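# Unpeg postcards, stack them on mat, box the clothespins

## Task

Remove every postcard from the line and lay them flat in one stack on the mat, then put all the clothespins into the box.

## Robot and tools

Robot: two arms, left_arm and right_arm, each with a two-finger gripper. Scene frame: origin at table-top height midway between the arms' nominal bases; +x points out over the table, +z up, and left_arm sits on the +y side (image sides may differ). Actual bases: left_arm at (-0.041, +0.318, 0) m, right_arm at (-0.002, -0.351, 0) m, both nearly unrotated. A gripper's fingers point along its own +z and open and close along its own y. end_effector_position is the point between the finger pads, about 1 cm short of the tips.

execute_actions(actions, cameras): actions is a list of actions; each action is a table of up to 15 rows, one row per 1/30 s control step (a short table repeats its last row to fill 15). Every row has 14 numbers in [-1, 1], always both arms: left dx, dy, dz, rx, ry, rz, opening, then the right arm's seven in the same order. dx..rz are offsets along scene axes from that arm's Hand target as it stood when the action began (every row counts from that same start, not from the row before); the arm turns about its Hand target position. Scale: 1.0 = 0.6 m or 180 degrees; rx, ry, rz form a single rotation vector. Repeating an offset in a new action moves further. Sending six zeros re-requests the current Hand target. opening is absolute: +1 fully open (0.093 m), -1 closed. cameras: list of names, ["all"], or []; by default images come only with an empty actions list.

move(target, speed, blend, opening_speed, grip_force, blocking, cameras): drives each gripper in a straight line toward target. target is one 14-number row laid out as above, or a list of up to 15 such rows; every row is an offset from the Hand targets at the start of the move, not from the previous row. speed: m/s, 0.002 to 2.9, default 0.25 (rotation up to twice that in rad/s); one value or one per row. blend: corner-rounding radius in m for a list, 0 = stop at each row. opening_speed: rate of the commanded opening per second on the -1..+1 scale, at least 0.2. grip_force: newtons per finger pad, 10 to 50 (full), one value or one per arm; it persists, and below full the fingers close slowly. blocking=false returns after about 0.5 s while the motion continues. The move does not avoid obstacles or the other arm. Its result adds a move: line: done, off_target, moving, held or fault, plus limits (paced = pose clipped, held = steps withheld). done means within 10 mm and 2 degrees; neither done nor off_target tells you about contact.

wait(seconds 0 to 10): lets the scene run with commands held. stop(): brakes a running move. zoom_image(camera, region=[x0, y0, x1, y1] pixels, top-left origin, at most 504 by 504) magnifies the newest image of cam_head_left, cam_head_right, cam_high, cam_left_wrist or cam_right_wrist. read_manual(section="licences") only gives URDF licence text. finished_scene(scene) with the current scene number ends the scene irreversibly; the goal must hold without the robot.

Cameras: cam_head_left, cam_head_right and cam_high are fixed, 504x504; cam_left_wrist and cam_right_wrist ride on the hands, 896x504, and may lag while moving.

Results: end_effector_position (m) and end_effector_quat_wxyz in the scene frame; Hand target, the commanded pose after clipping, from which the next offsets count; Tool commands; grip_measured (+1 open, -1 closed); Joint positions, each arm's list ending with the finger opening in metres; Joint velocities (may read within noise or be omitted); Joint torques, where joints 1 to 3 wrap at plus or minus 28 N m; for action calls, positions at some steps. Grippers often stop short or tilt, especially at long reach; compare the reported pose with the Hand target and send the remaining difference as an offset. Orientation commands are clipped to 40 degrees from the measured orientation each step.

Grip readings: pads meet at about -0.94; an object of width w mm reads roughly -0.94 + 0.0208*w, and each gripper may read up to 0.02 high. For a firm hold on a rigid flat part send about 0.24 below that reading; keep sending it to hold; release with a value well above it. A -1 reading alone does not prove a thin object is held, so check the images. Soft parts crush with lower values.

Avoid: dropping things or releasing them while moving; anything leaving the table; fast or hard contact with fixtures, the table or heavy objects; the arms or grippers touching each other or one gripper closing on the other's fingers; straining the wrist camera cables; paths passing near an arm's own base. Long pushes, stretched poses and carried loads heat motors: MOTOR HOT appears from 75 °C, and at 90 °C an OVER-TEMPERATURE FAULT folds that arm away for the rest of the scene. Objects may occasionally be nudged by outside disturbances.

Each tool is called after ">>>" in YAML: its name, and indented under it one key for each argument.

## Session

I'll start by looking at the scene.

>>> execute_actions:
  actions: []

Scene clock: 0.00 s.
left_arm: end_effector_position=(+0.3417, +0.3034, +0.0912) grip_measured=+1.000 end_effector_quat_wxyz=(+0.567, +0.010, +0.824, -0.002) | right_arm: end_effector_position=(+0.3726, -0.3762, +0.0919) grip_measured=+1.000 end_effector_quat_wxyz=(+0.571, +0.038, +0.820, +0.006)
Joint positions: left_arm=[-0.05 1.5 0.351 0.782 -0.036 -0.006 0.093] | right_arm=[-0.083 1.476 0.321 0.8 -0.053 0.037 0.093]
Joint velocities: within noise
Joint torques (N m): no reading
Heat: left arm: 24 °C; right arm: 25 °C.
Hand target: left_arm +0.3431, +0.3033, +0.0942; +0.569, +0.010, +0.822, -0.002 | right_arm +0.3753, -0.3765, +0.0978; +0.578, +0.037, +0.815, +0.006
Tool commands: left_gripper/opening=+1.0 right_gripper/opening=+1.0

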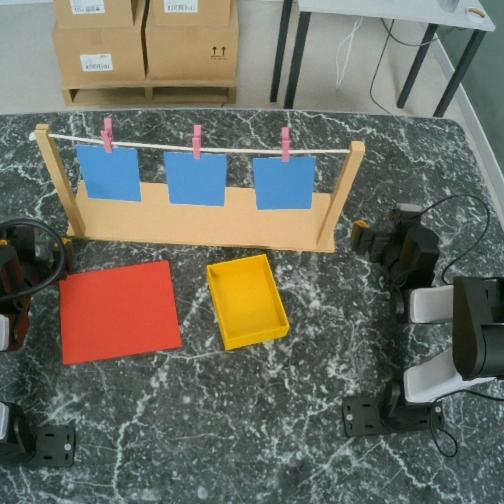

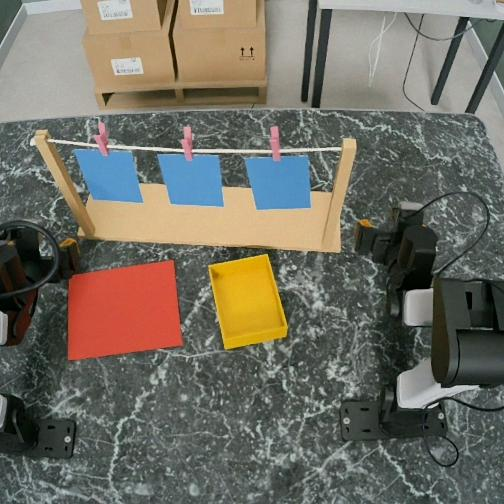

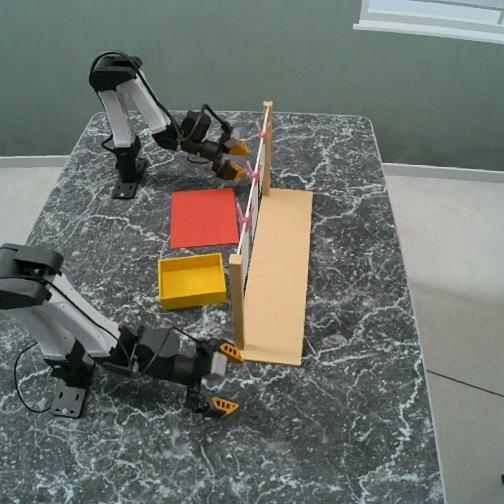

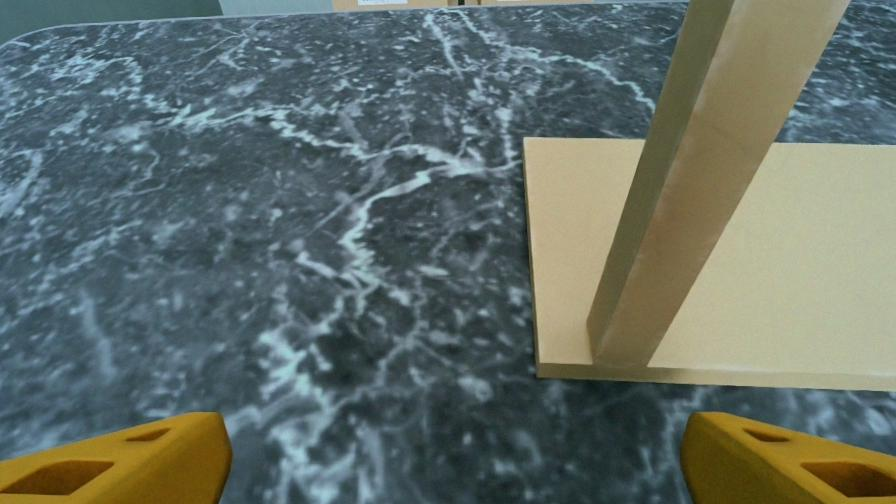

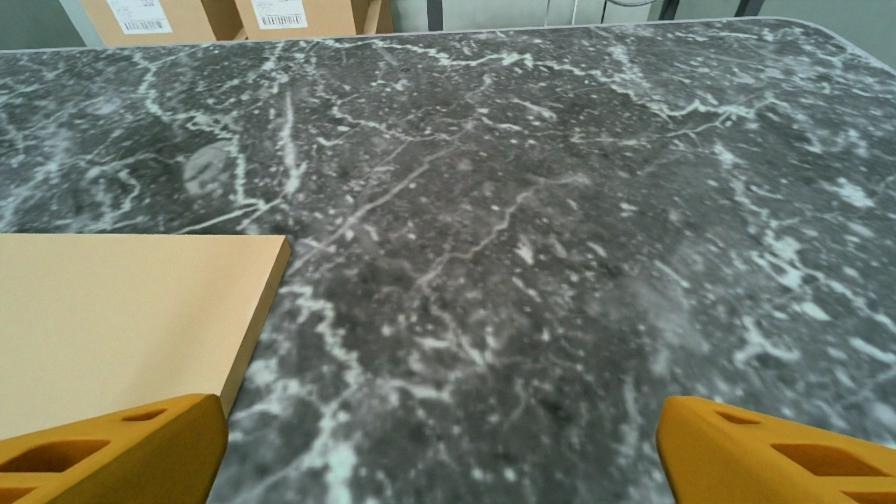

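>>> zoom_image:
  camera: "cam_head_left"
  region: [20, 100, 200, 280]

>>> zoom_image:
  camera: "cam_head_left"
  region: [190, 100, 370, 280]

>>> zoom_image:
  camera: "cam_head_right"
  region: [20, 100, 200, 280]

>>> zoom_image:
  camera: "cam_head_right"
  region: [180, 100, 360, 280]

>>> zoom_image:
  camera: "cam_high"
  region: [150, 90, 330, 270]

>>> zoom_image:
  camera: "cam_high"
  region: [140, 220, 320, 400]

Scaled by 2.800 from the camera's 504x504 image, which has a finer 720x720 frame.

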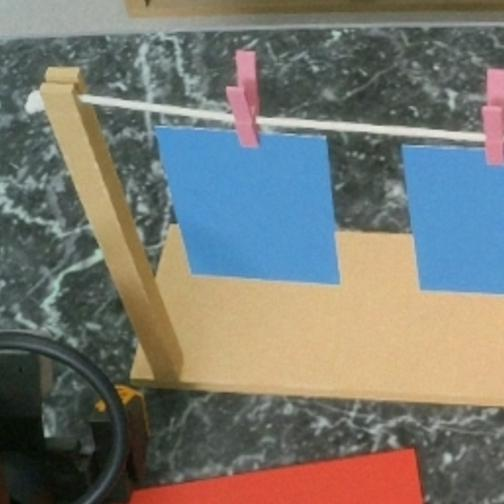

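Scaled by 2.800 from the camera's 504x504 image, which has a finer 720x720 frame.

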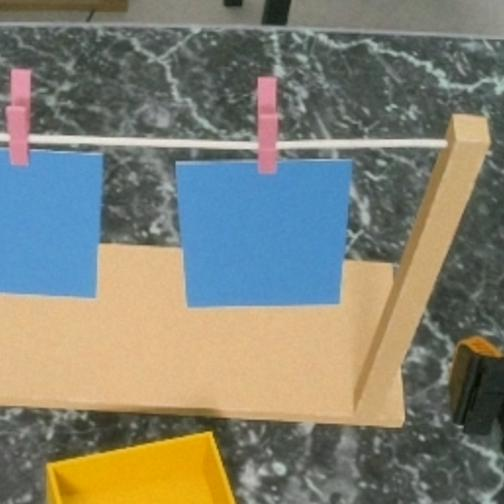

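Scaled by 2.800 from the camera's 504x504 image, which has a finer 720x720 frame.

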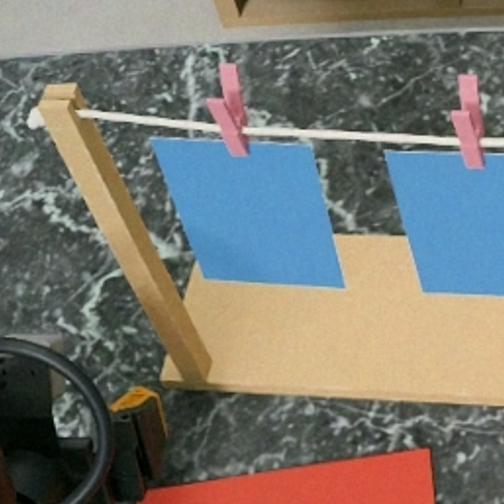

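Scaled by 2.800 from the camera's 504x504 image, which has a finer 720x720 frame.

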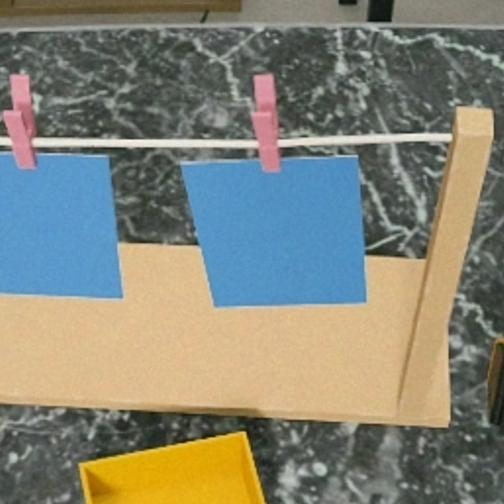

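Scaled by 2.800 from the camera's 504x504 image, which has a finer 720x720 frame.

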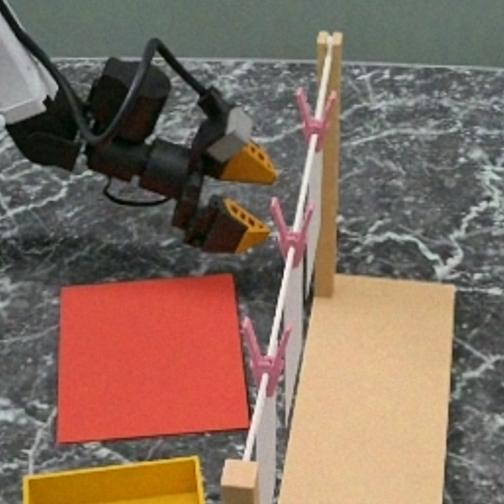

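Scaled by 2.800 from the camera's 504x504 image, which has a finer 720x720 frame.

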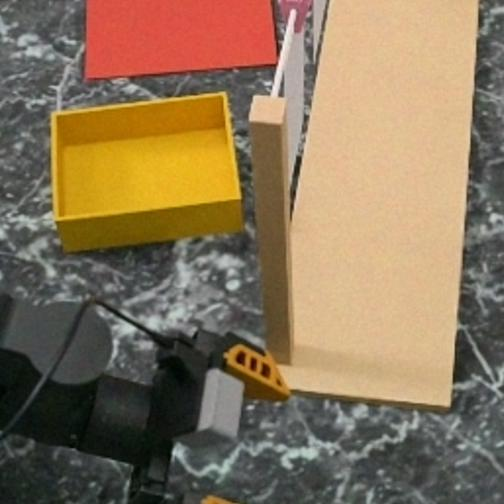

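>>> move:
  target:
    - [0,0,0,0,0,0,1, -0.1917,0.0275,0.1703,0.0057,-0.0687,0.0788,1]
    - [0,0,0,0,0,0,1, -0.231,0.240,0.3603,0.01134,-0.1373,0.1576,1]
  blend: 0.03
  speed: 0.25
  cameras: ["cam_right_wrist", "cam_head_left"]

Scene clock: 41.43 s.
left_arm: end_effector_position=(+0.3417, +0.3034, +0.0912) grip_measured=+1.000 end_effector_quat_wxyz=(+0.567, +0.010, +0.824, -0.002) | right_arm: end_effector_position=(+0.2368, -0.2334, +0.2985) grip_measured=+1.000 end_effector_quat_wxyz=(+0.705, -0.155, +0.671, +0.167)
Joint positions: left_arm=[-0.05 1.5 0.351 0.782 -0.036 -0.006 0.093] | right_arm=[0.458 0.429 0.44 0.041 -0.012 0.007 0.093]
Joint torques (N m): left_arm=[0.29 -5.52 6.97 2.06 -0.03 -0.13] | right_arm=[0.87 1.72 10.07 1.96 0.04 -0.1]
Heat: left arm: 25 °C; right arm: 29 °C.
Hand target: left_arm +0.3431, +0.3033, +0.0942; +0.569, +0.010, +0.822, -0.002 | right_arm +0.2367, -0.2325, +0.3141; +0.718, -0.154, +0.658, +0.168
Off the commanded pose: left_arm 0.003 m, 0 deg | right_arm 0.015 m, 2 deg.
move: off_target (right_arm)
camera_calibration:
cam_right_wrist: T_world_to_cam=[[0.418569, -0.907908, -0.0224325, -0.306382], [-0.359857, -0.143123, -0.921965, 0.36599], [0.833848, 0.393978, -0.386624, 0.0951844], [0, 0, 0, 1]] pos_world=[0.180577, -0.263285, 0.367358]
Images, in order (width x height): cam_head_left 504x504, cam_right_wrist 896x504.

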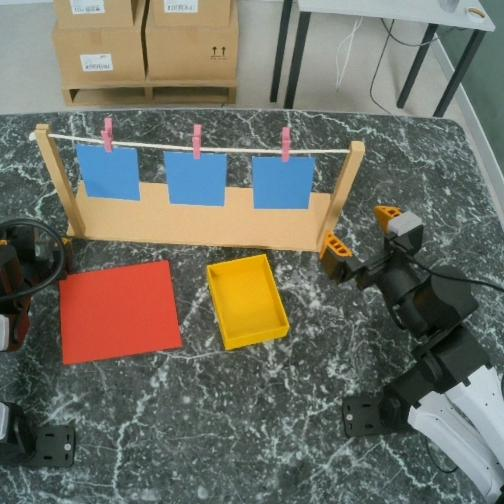

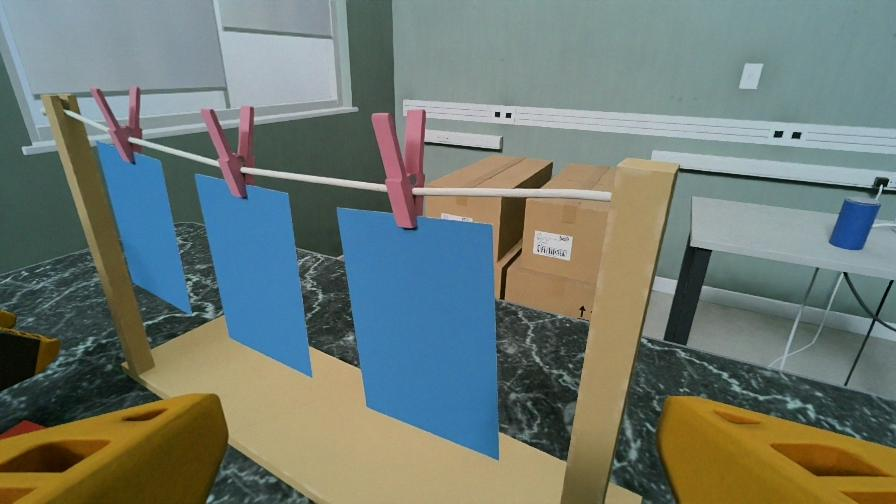

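>>> zoom_image:
  camera: "cam_right_wrist"
  region: [320, 80, 520, 260]

>>> zoom_image:
  camera: "cam_right_wrist"
  region: [20, 60, 320, 260]

Scaled by 2.520 from the camera's 896x504 image, which has a finer 1280x720 frame.

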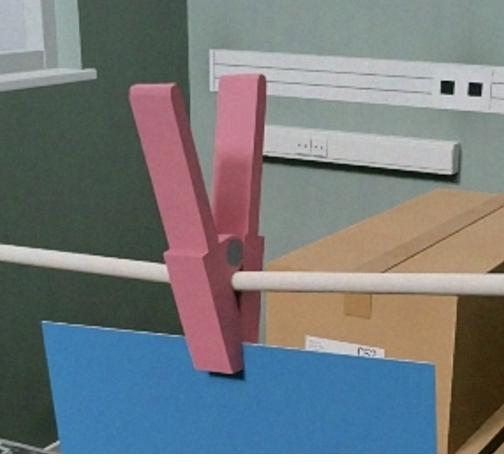

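Scaled by 1.680 from the camera's 896x504 image, which has a finer 1280x720 frame.

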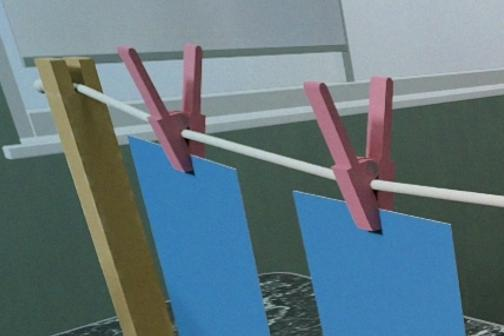

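>>> move:
  target:
    - [-0.1052,-0.1722,0.1263,-0.0262,-0.0315,-0.137,0.1, 0.1055,-0.0625,0.1432,-0.0808,0.0191,0.1356,0.3]
    - [-0.1218,-0.5055,0.1513,-0.0786,-0.0945,-0.4111,0.1, 0.198,-0.0442,0.1265,-0.1616,0.0381,0.2713,0.3]
  blend: 0.03
  speed: 0.2
  cameras: ["cam_head_left", "cam_head_right", "cam_high", "cam_left_wrist", "cam_right_wrist"]

Scene clock: 70.87 s.
left_arm: end_effector_position=(+0.2699, +0.0049, +0.1784) grip_measured=+0.102 end_effector_quat_wxyz=(+0.551, +0.424, +0.575, -0.431) | right_arm: end_effector_position=(+0.3539, -0.2609, +0.3898) grip_measured=+0.302 end_effector_quat_wxyz=(-0.506, +0.549, -0.605, -0.276)
Joint positions: left_arm=[-0.514 1.741 0.652 1.059 0.781 -0.006 0.05] | right_arm=[-0.186 1.785 2.151 -1.567 -1.204 -1.415 0.06]
Joint torques (N m): left_arm=[-0.1 -6.39 8.69 2.1 0.22 -0.07] | right_arm=[0.88 -5.23 8.03 0.63 -0.62 -0.11]
Heat: left arm: 27 °C; right arm: 32 °C.
Hand target: left_arm +0.2700, +0.0000, +0.1849; +0.557, +0.434, +0.558, -0.435 | right_arm +0.3555, -0.2591, +0.3900; +0.486, -0.569, +0.597, +0.289
Off the commanded pose: left_arm 0.008 m, 2 deg | right_arm 0.003 m, 4 deg.
joint sent to its limit (right arm) — joint 4 (wrist pitch), lower limit. The joint targets are off in orientation, not in position.
move: off_target (right_arm)
camera_calibration:
cam_left_wrist: T_world_to_cam=[[-0.960531, -0.277551, 0.0186174, 0.259424], [-0.133195, 0.400134, -0.906726, 0.237181], [0.244213, -0.873418, -0.421309, 0.101272], [0, 0, 0, 1]] pos_world=[0.256044, 0.0655519, 0.252895]
cam_right_wrist: T_world_to_cam=[[0.936444, -0.275221, 0.217547, -0.490141], [-0.0537004, -0.72526, -0.686378, 0.136157], [0.346684, 0.631072, -0.693945, 0.397711], [0, 0, 0, 1]] pos_world=[0.328421, -0.287132, 0.476073]

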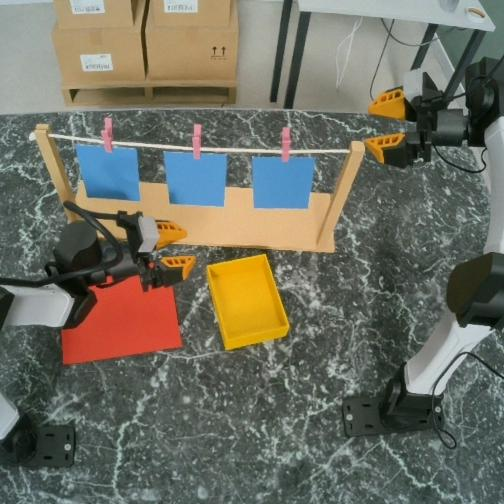

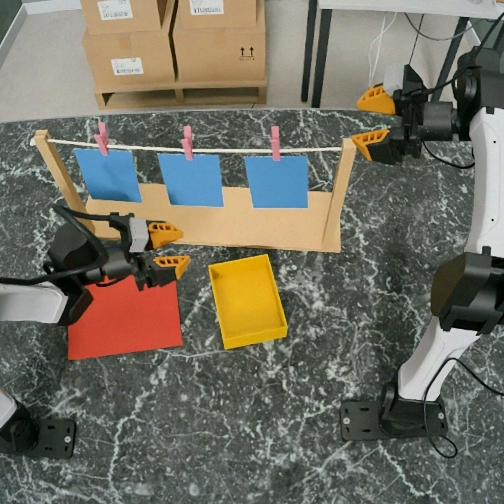

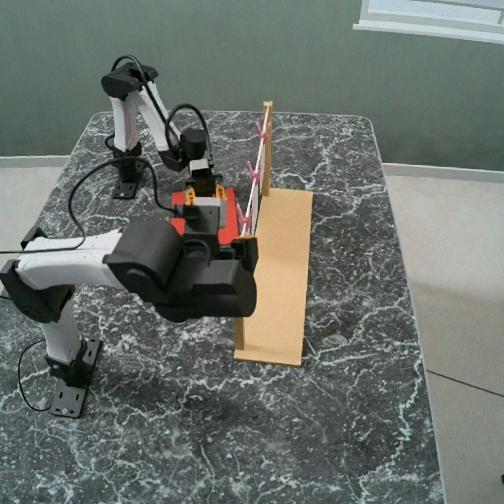

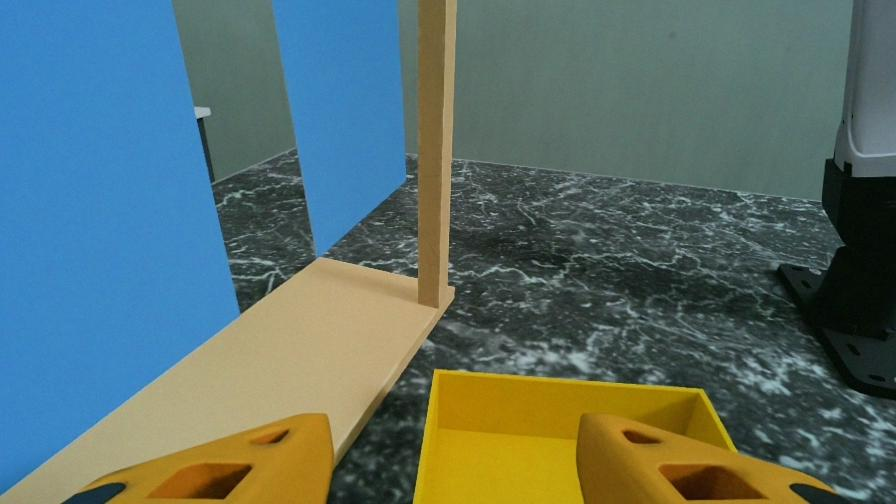

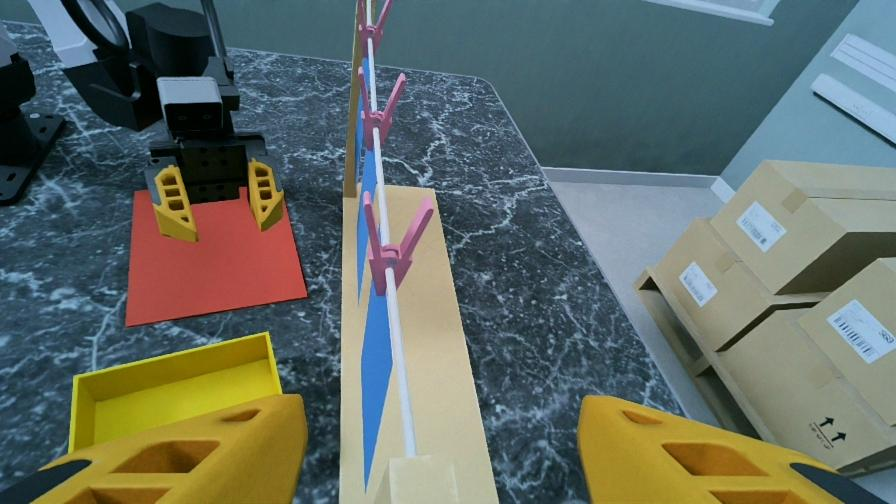

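>>> zoom_image:
  camera: "cam_right_wrist"
  region: [300, 160, 500, 360]

>>> zoom_image:
  camera: "cam_right_wrist"
  region: [320, 0, 460, 140]

>>> zoom_image:
  camera: "cam_left_wrist"
  region: [0, 0, 504, 320]

Scaled by 2.520 from the camera's 896x504 image, which has a finer 1280x720 frame.

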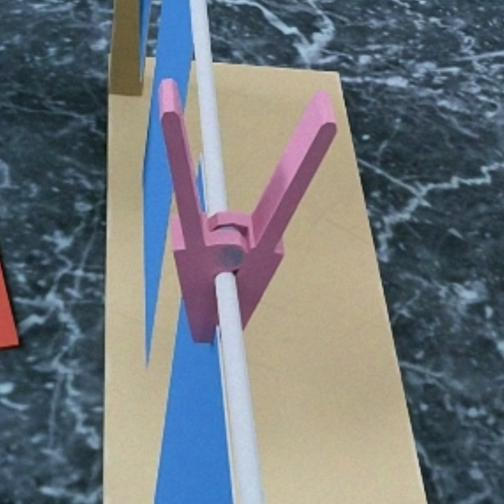

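Scaled by 3.600 from the camera's 896x504 image, which has a finer 1280x720 frame.

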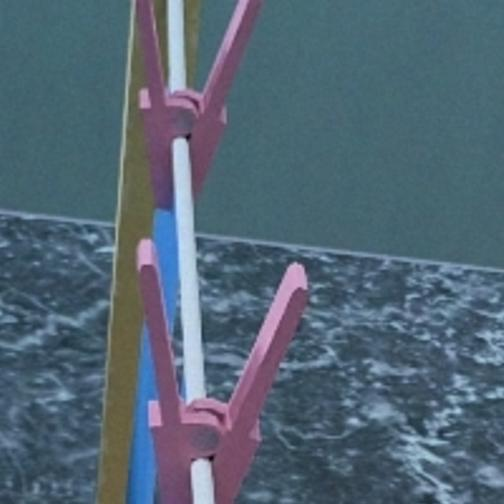

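Scaled by 1.000.

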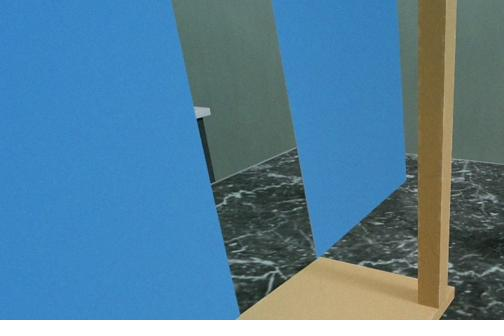

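>>> move:
  target: [0.1,-0.05,0.0168,0,0,0,-0.566, 0.0007,0.0798,-0.0327,0,0,0,0.3]
  speed: 0.12
  cameras: ["cam_left_wrist", "cam_right_wrist"]

Scene clock: 78.77 s.
left_arm: end_effector_position=(+0.3261, -0.0291, +0.1919) grip_measured=-0.564 end_effector_quat_wxyz=(+0.553, +0.428, +0.568, -0.435) | right_arm: end_effector_position=(+0.3628, -0.2132, +0.3595) grip_measured=+0.302 end_effector_quat_wxyz=(-0.473, +0.561, -0.608, -0.303)
Joint positions: left_arm=[-0.514 1.917 0.954 0.948 0.795 -0.01 0.018] | right_arm=[-0.034 1.746 1.972 -1.309 -1.141 -1.218 0.06]
Joint torques (N m): left_arm=[0.87 -8.49 9.31 1.98 0.17 -0.03] | right_arm=[0.73 -9.77 5.68 1.1 -0.58 -0.06]
Heat: left arm: 28 °C; right arm: 32 °C.
Hand target: left_arm +0.3300, -0.0301, +0.1950; +0.558, +0.434, +0.558, -0.435 | right_arm +0.3560, -0.2112, +0.3703; -0.486, +0.569, -0.597, -0.289
Off the commanded pose: left_arm 0.005 m, 1 deg | right_arm 0.013 m, 3 deg.
move: off_target (right_arm)
camera_calibration:
cam_left_wrist: T_world_to_cam=[[-0.964471, -0.263922, 0.0118946, 0.306775], [-0.119034, 0.393918, -0.911405, 0.266642], [0.235855, -0.88044, -0.411338, 0.0641961], [0, 0, 0, 1]] pos_world=[0.312474, 0.0324505, 0.265777]
cam_right_wrist: T_world_to_cam=[[0.962907, -0.21784, 0.159236, -0.455186], [-0.0566233, -0.740112, -0.670096, 0.142539], [0.263826, 0.636223, -0.724993, 0.385839], [0, 0, 0, 1]] pos_world=[0.344578, -0.239144, 0.447728]
Images, in order (width x height): cam_left_wrist 896x504, cam_right_wrist 896x504.

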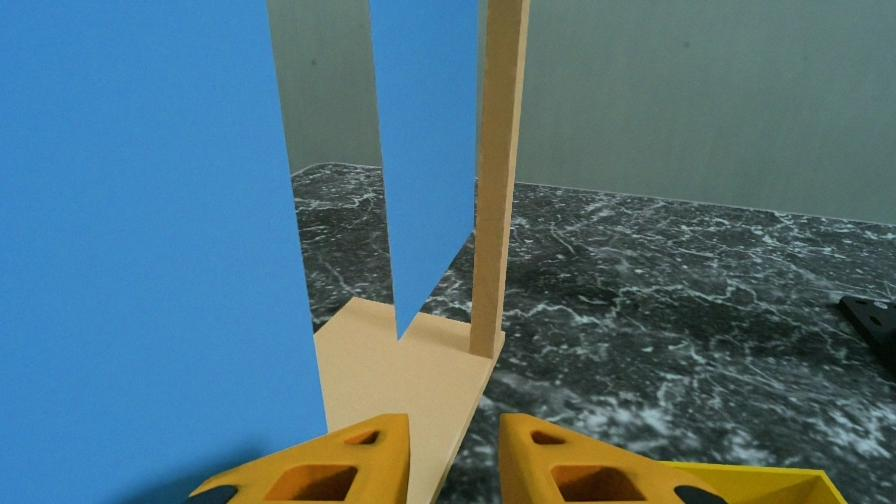

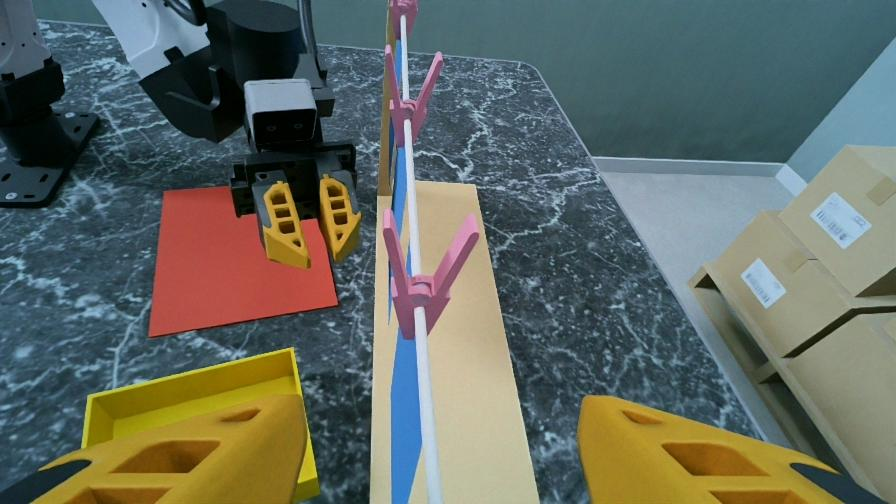

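>>> zoom_image:
  camera: "cam_right_wrist"
  region: [340, 190, 520, 370]

>>> zoom_image:
  camera: "cam_left_wrist"
  region: [240, 200, 544, 504]

Scaled by 2.800 from the camera's 896x504 image, which has a finer 1280x720 frame.

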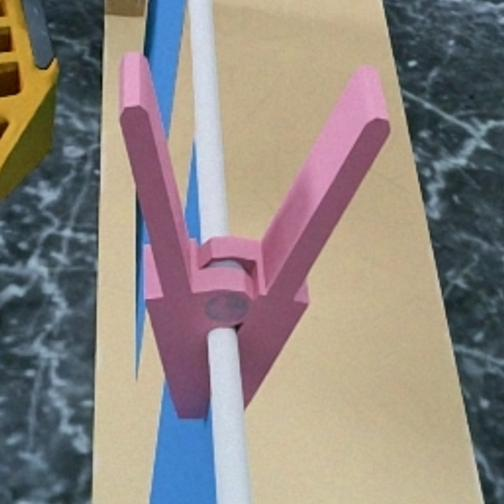

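Scaled by 1.658 from the camera's 896x504 image, which has a finer 1280x720 frame.

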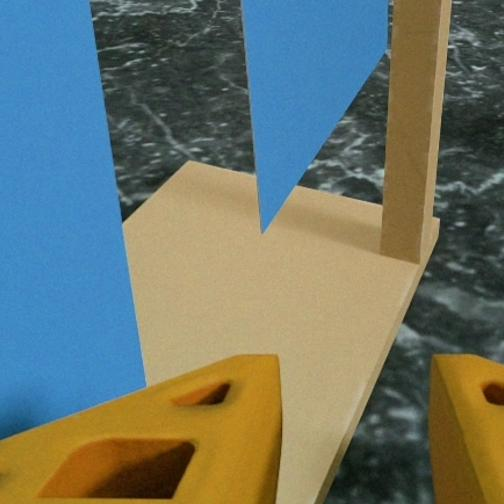

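>>> move:
  target: [0,0,0,0,0,0,-0.566, 0.0212,0.1137,-0.0242,0,0,0,0.1]
  speed: 0.08
  cameras: ["cam_right_wrist"]

>>> zoom_image:
  camera: "cam_right_wrist"
  region: [280, 180, 620, 504]

Scene clock: 86.60 s.
left_arm: end_effector_position=(+0.3260, -0.0291, +0.1917) grip_measured=-0.564 end_effector_quat_wxyz=(+0.552, +0.428, +0.568, -0.435) | right_arm: end_effector_position=(+0.3754, -0.1434, +0.3421) grip_measured=+0.102 end_effector_quat_wxyz=(-0.469, +0.564, -0.609, -0.301)
Joint positions: left_arm=[-0.514 1.917 0.954 0.947 0.796 -0.01 0.018] | right_arm=[0.174 1.696 1.79 -0.882 -1.009 -0.882 0.05]
Joint torques (N m): left_arm=[0.87 -8.51 9.31 1.97 0.17 -0.02] | right_arm=[0.59 -10.09 6.41 1.45 -0.43 0.01]
Heat: left arm: 29 °C; right arm: 32 °C.
Hand target: left_arm +0.3300, -0.0301, +0.1950; +0.557, +0.434, +0.558, -0.435 | right_arm +0.3687, -0.1430, +0.3557; -0.486, +0.569, -0.597, -0.289
Off the commanded pose: left_arm 0.005 m, 1 deg | right_arm 0.015 m, 3 deg.
move: off_target (right_arm)
camera_calibration:
cam_right_wrist: T_world_to_cam=[[0.963557, -0.214453, 0.159899, -0.449325], [-0.0565192, -0.747462, -0.661895, 0.179305], [0.261464, 0.628737, -0.732343, 0.32781], [0, 0, 0, 1]] pos_world=[0.357374, -0.168442, 0.430597]
Images, in order (width x height): cam_right_wrist 896x504.

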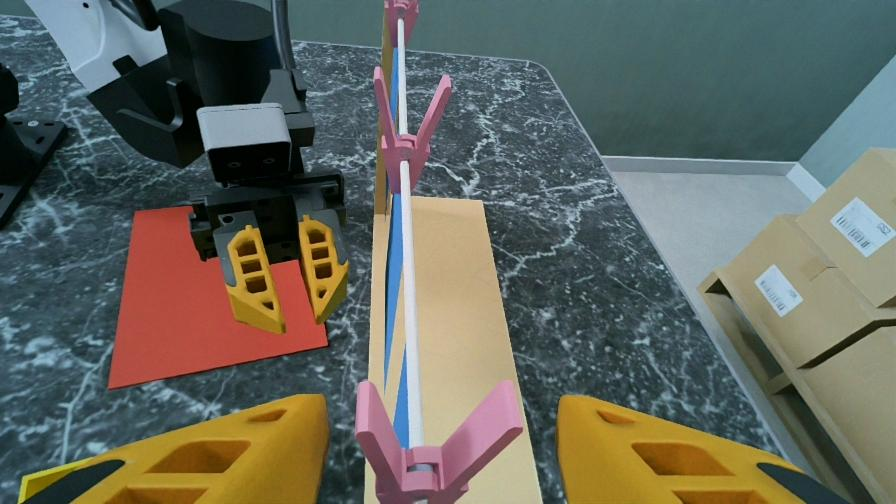

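Scaled by 1.482 from the camera's 896x504 image, which has a finer 1280x720 frame.

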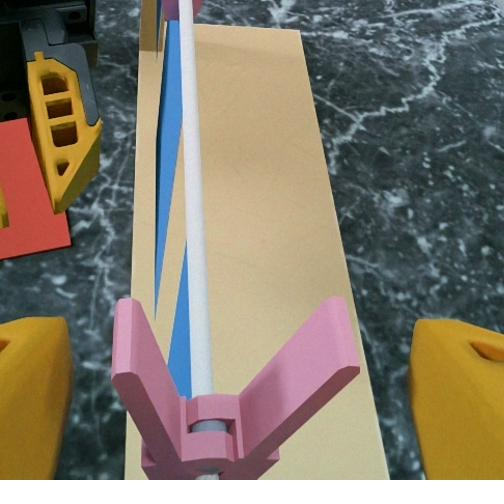

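>>> move:
  target: [0.0307,0.0073,0.0072,0,0,0,-0.566, 0,0,0,0,0,0,0.1]
  speed: 0.08
  cameras: ["cam_left_wrist"]

Scene clock: 89.33 s.
left_arm: end_effector_position=(+0.3452, -0.0238, +0.1958) grip_measured=-0.564 end_effector_quat_wxyz=(+0.551, +0.427, +0.569, -0.435) | right_arm: end_effector_position=(+0.3755, -0.1434, +0.3422) grip_measured=+0.102 end_effector_quat_wxyz=(-0.470, +0.564, -0.609, -0.301)
Joint positions: left_arm=[-0.478 1.949 1.024 0.906 0.829 -0.011 0.018] | right_arm=[0.174 1.696 1.79 -0.882 -1.009 -0.881 0.05]
Joint torques (N m): left_arm=[0.57 -8.77 9.54 1.99 0.19 -0.01] | right_arm=[0.57 -10.02 6.38 1.46 -0.42 -0.01]
Heat: left arm: 29 °C; right arm: 32 °C.
Hand target: left_arm +0.3484, -0.0257, +0.1991; +0.557, +0.434, +0.558, -0.435 | right_arm +0.3687, -0.1430, +0.3557; -0.486, +0.569, -0.597, -0.289
Off the commanded pose: left_arm 0.005 m, 2 deg | right_arm 0.015 m, 3 deg.
move: off_target (right_arm)
camera_calibration:
cam_left_wrist: T_world_to_cam=[[-0.964001, -0.265404, 0.0161969, 0.325454], [-0.123951, 0.394653, -0.910431, 0.271878], [0.23524, -0.879664, -0.413343, 0.0665835], [0, 0, 0, 1]] pos_world=[0.331774, 0.0376506, 0.269776]
Images, in order (width x height): cam_left_wrist 896x504.

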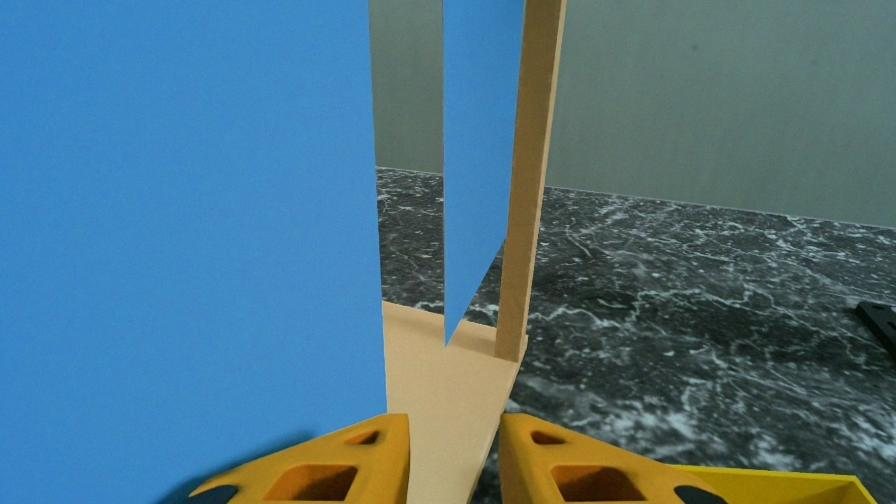

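>>> move:
  target: [0.0269,-0.0963,0,0,0,0,-0.566, 0,0,0,0,0,0,0.1]
  speed: 0.08
  cameras: ["cam_left_wrist", "cam_head_left"]

Scene clock: 91.43 s.
left_arm: end_effector_position=(+0.3576, -0.0801, +0.1999) grip_measured=-0.564 end_effector_quat_wxyz=(+0.551, +0.437, +0.556, -0.443) | right_arm: end_effector_position=(+0.3755, -0.1434, +0.3422) grip_measured=+0.102 end_effector_quat_wxyz=(-0.470, +0.564, -0.609, -0.301)
Joint positions: left_arm=[-0.572 2.08 1.232 0.848 0.767 -0.012 0.018] | right_arm=[0.174 1.696 1.79 -0.882 -1.009 -0.881 0.05]
Joint torques (N m): left_arm=[-0.03 -10.13 9.98 1.83 -0.24 0] | right_arm=[0.64 -10.13 6.39 1.43 -0.42 -0.03]
Heat: left arm: 29 °C; right arm: 32 °C.
Hand target: left_arm +0.3645, -0.0835, +0.1992; +0.557, +0.434, +0.558, -0.435 | right_arm +0.3687, -0.1430, +0.3557; -0.486, +0.569, -0.597, -0.289
Off the commanded pose: left_arm 0.008 m, 1 deg | right_arm 0.015 m, 3 deg.
move: off_target (right_arm)
camera_calibration:
cam_left_wrist: T_world_to_cam=[[-0.972146, -0.234347, 0.00366872, 0.330319], [-0.0974265, 0.38982, -0.915723, 0.290605], [0.213167, -0.890574, -0.401793, 0.0205594], [0, 0, 0, 1]] pos_world=[0.345049, -0.0175642, 0.273162]
Images, in order (width x height): cam_head_left 504x504, cam_left_wrist 896x504.

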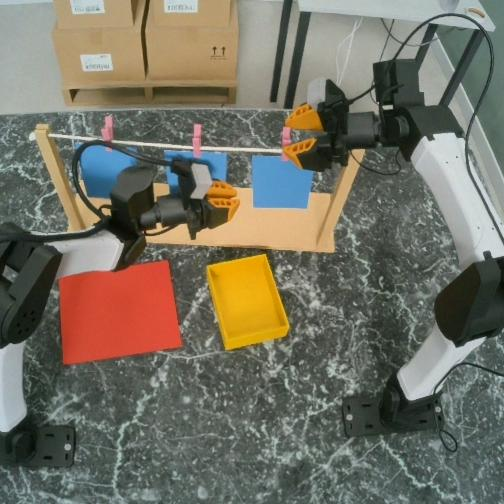

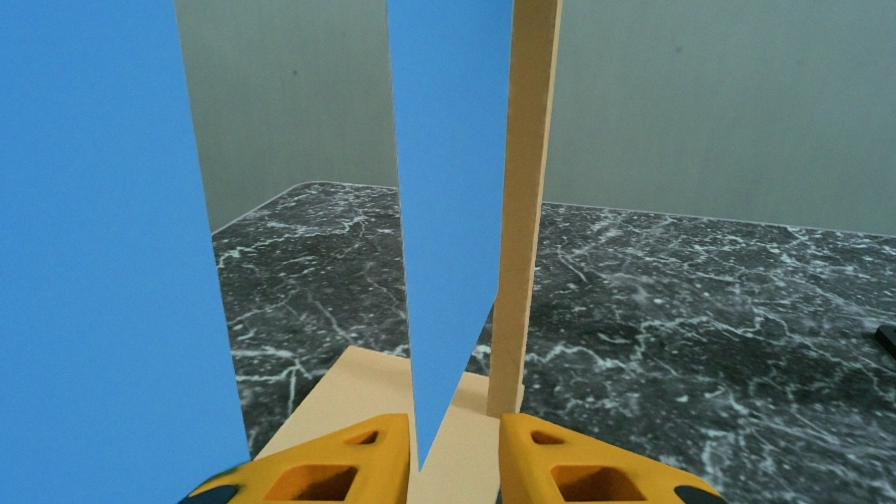

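>>> move:
  target: [0.0165,0.002,0,0,0,0,-0.40, 0,0,0,0,0,0,0.1]
  speed: 0.06
  cameras: ["cam_left_wrist"]

Scene clock: 93.07 s.
left_arm: end_effector_position=(+0.3666, -0.0818, +0.2002) grip_measured=-0.402 end_effector_quat_wxyz=(+0.552, +0.435, +0.557, -0.442) | right_arm: end_effector_position=(+0.3755, -0.1434, +0.3422) grip_measured=+0.102 end_effector_quat_wxyz=(-0.470, +0.564, -0.609, -0.301)
Joint positions: left_arm=[-0.566 2.104 1.272 0.833 0.767 -0.012 0.026] | right_arm=[0.174 1.696 1.79 -0.882 -1.009 -0.881 0.05]
Joint torques (N m): left_arm=[0.79 -10.32 10.06 1.81 -0.08 0] | right_arm=[0.68 -10.14 6.34 1.44 -0.41 -0.01]
Heat: left arm: 29 °C; right arm: 32 °C.
Hand target: left_arm +0.3744, -0.0822, +0.1991; +0.557, +0.434, +0.558, -0.435 | right_arm +0.3687, -0.1430, +0.3557; -0.486, +0.569, -0.597, -0.289
Off the commanded pose: left_arm 0.008 m, 1 deg | right_arm 0.015 m, 3 deg.
move: off_target (right_arm)
camera_calibration:
cam_left_wrist: T_world_to_cam=[[-0.970608, -0.240648, 0.00309319, 0.337659], [-0.0993258, 0.388838, -0.915936, 0.292985], [0.219215, -0.889322, -0.401312, 0.0150764], [0, 0, 0, 1]] pos_world=[0.35353, -0.0192591, 0.273362]
Images, in order (width x height): cam_left_wrist 896x504.

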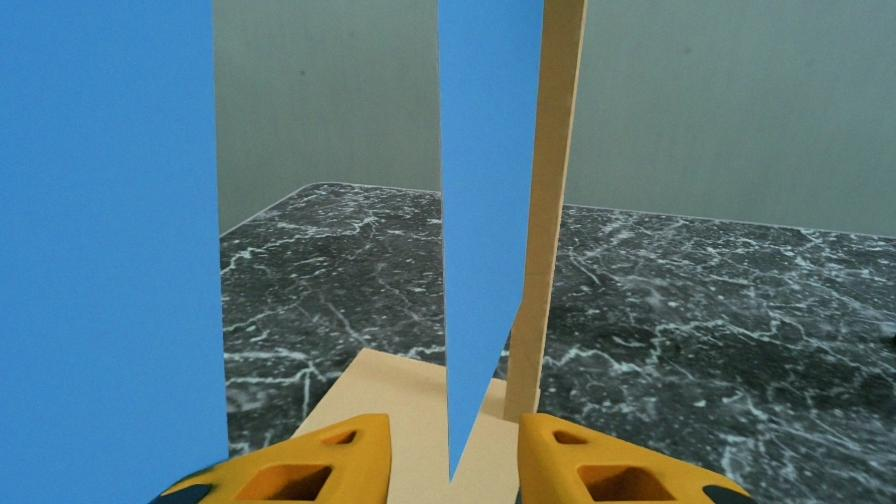

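>>> move:
  target: [0.0158,-0.0678,0,0,0,0,-0.40, 0,0,0,0,0,0,0.1]
  speed: 0.06
  cameras: ["cam_left_wrist", "cam_right_wrist"]

Scene clock: 94.87 s.
left_arm: end_effector_position=(+0.3780, -0.1189, +0.2026) grip_measured=-0.402 end_effector_quat_wxyz=(+0.554, +0.436, +0.555, -0.443) | right_arm: end_effector_position=(+0.3755, -0.1434, +0.3422) grip_measured=+0.102 end_effector_quat_wxyz=(-0.470, +0.564, -0.609, -0.301)
Joint positions: left_arm=[-0.619 2.2 1.439 0.767 0.718 -0.012 0.026] | right_arm=[0.174 1.696 1.79 -0.882 -1.009 -0.881 0.05]
Joint torques (N m): left_arm=[-0.12 -11.17 10.29 1.8 -0.21 -0.01] | right_arm=[0.64 -10.09 6.37 1.44 -0.41 -0.01]
Heat: left arm: 29 °C; right arm: 32 °C.
Hand target: left_arm +0.3839, -0.1229, +0.1993; +0.557, +0.434, +0.558, -0.435 | right_arm +0.3687, -0.1430, +0.3557; -0.486, +0.569, -0.597, -0.289
Off the commanded pose: left_arm 0.008 m, 1 deg | right_arm 0.015 m, 3 deg.
move: off_target (right_arm)
camera_calibration:
cam_left_wrist: T_world_to_cam=[[-0.971543, -0.236864, -0.000614358, 0.341322], [-0.0935527, 0.386105, -0.917699, 0.3086], [0.217607, -0.891526, -0.397277, -0.020026], [0, 0, 0, 1]] pos_world=[0.364837, -0.056159, 0.275456]
cam_right_wrist: T_world_to_cam=[[0.963461, -0.214592, 0.160289, -0.449499], [-0.0563147, -0.747349, -0.662041, 0.17938], [0.261861, 0.628824, -0.732126, 0.327664], [0, 0, 0, 1]] pos_world=[0.357374, -0.168442, 0.430698]
Images, in order (width x height): cam_left_wrist 896x504, cam_right_wrist 896x504.

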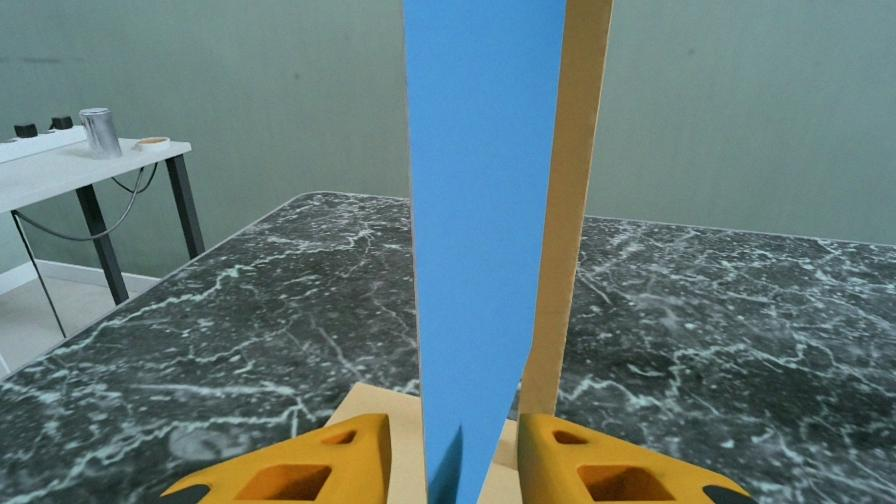

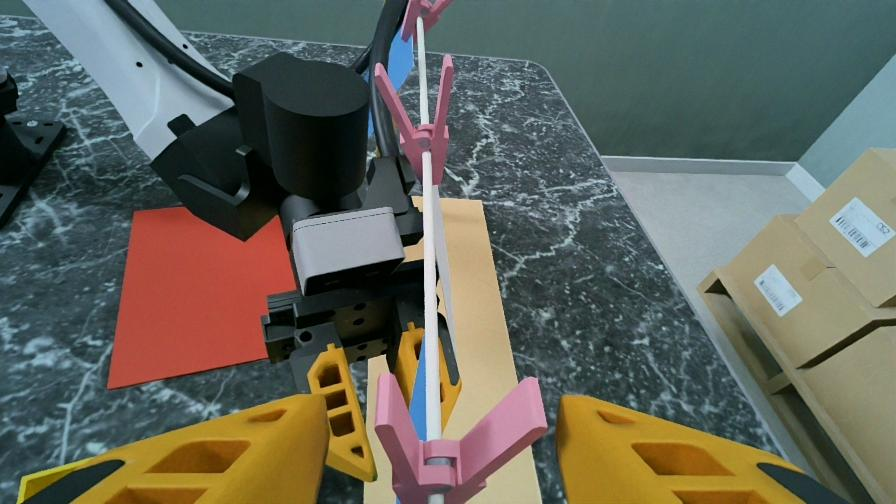

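>>> zoom_image:
  camera: "cam_right_wrist"
  region: [280, 180, 620, 504]

>>> zoom_image:
  camera: "cam_left_wrist"
  region: [300, 300, 600, 504]

Scaled by 1.482 from the camera's 896x504 image, which has a finer 1280x720 frame.

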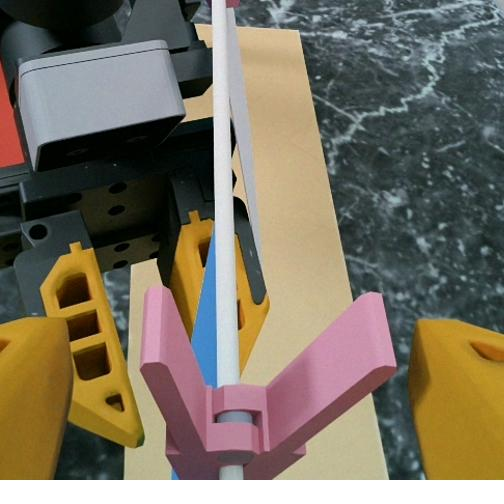

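Scaled by 1.680 from the camera's 896x504 image, which has a finer 1280x720 frame.

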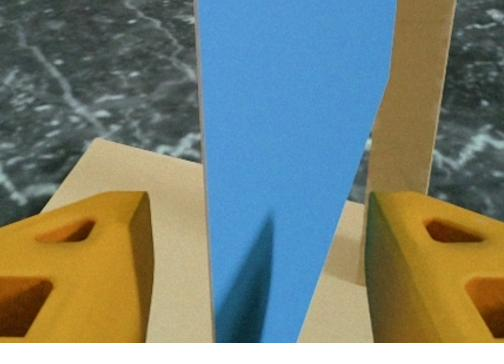

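>>> move:
  target: [0,0,0,0,0,0,-1, 0,0,0,0,0,0,0.1]
  speed: 0.06
  grip_force: [20, 20]
  cameras: ["cam_left_wrist", "cam_right_wrist"]

Scene clock: 99.80 s.
left_arm: end_effector_position=(+0.3780, -0.1189, +0.2025) grip_measured=-0.983 end_effector_quat_wxyz=(+0.554, +0.436, +0.555, -0.442) | right_arm: end_effector_position=(+0.3755, -0.1434, +0.3422) grip_measured=+0.102 end_effector_quat_wxyz=(-0.470, +0.564, -0.609, -0.301)
Joint positions: left_arm=[-0.619 2.2 1.439 0.767 0.717 -0.012 0] | right_arm=[0.174 1.696 1.79 -0.882 -1.009 -0.881 0.05]
Joint torques (N m): left_arm=[-0.14 -11.15 10.33 1.81 -0.23 -0.01] | right_arm=[0.65 -9.99 6.41 1.44 -0.41 0]
Heat: left arm: 30 °C; right arm: 32 °C.
Hand target: left_arm +0.3839, -0.1229, +0.1994; +0.558, +0.434, +0.558, -0.435 | right_arm +0.3687, -0.1430, +0.3557; -0.486, +0.569, -0.597, -0.289
Off the commanded pose: left_arm 0.008 m, 1 deg | right_arm 0.015 m, 3 deg.
grip_force (N): 20, 20
move: off_target (right_arm)
camera_calibration:
cam_left_wrist: T_world_to_cam=[[-0.971448, -0.237253, -0.000315011, 0.341279], [-0.0940467, 0.386299, -0.917567, 0.308673], [0.217817, -0.891339, -0.397582, -0.0200694], [0, 0, 0, 1]] pos_world=[0.364936, -0.0561589, 0.275356]
cam_right_wrist: T_world_to_cam=[[0.963461, -0.214592, 0.160289, -0.449499], [-0.0563147, -0.747349, -0.662041, 0.17938], [0.261861, 0.628824, -0.732126, 0.327664], [0, 0, 0, 1]] pos_world=[0.357374, -0.168442, 0.430698]
Images, in order (width x height): cam_left_wrist 896x504, cam_right_wrist 896x504.

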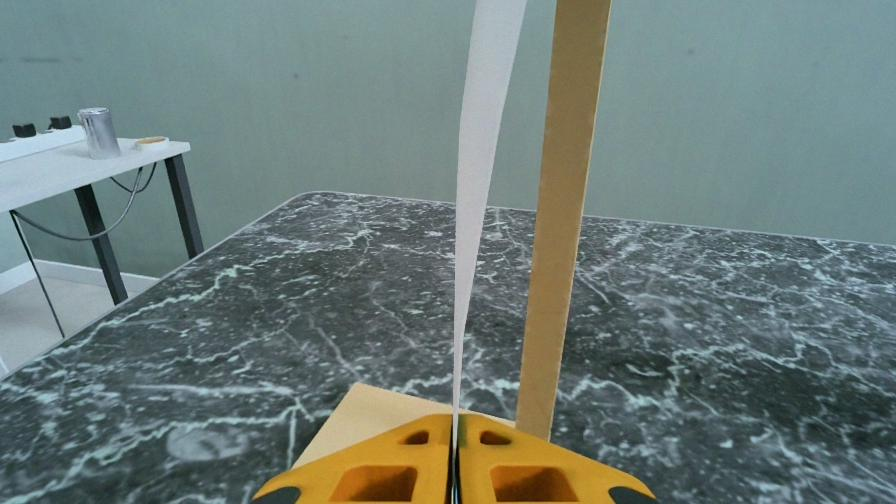

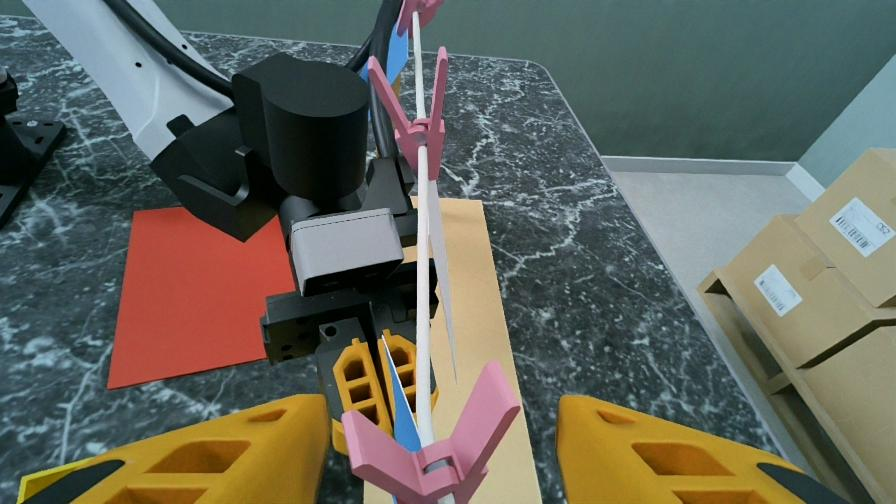

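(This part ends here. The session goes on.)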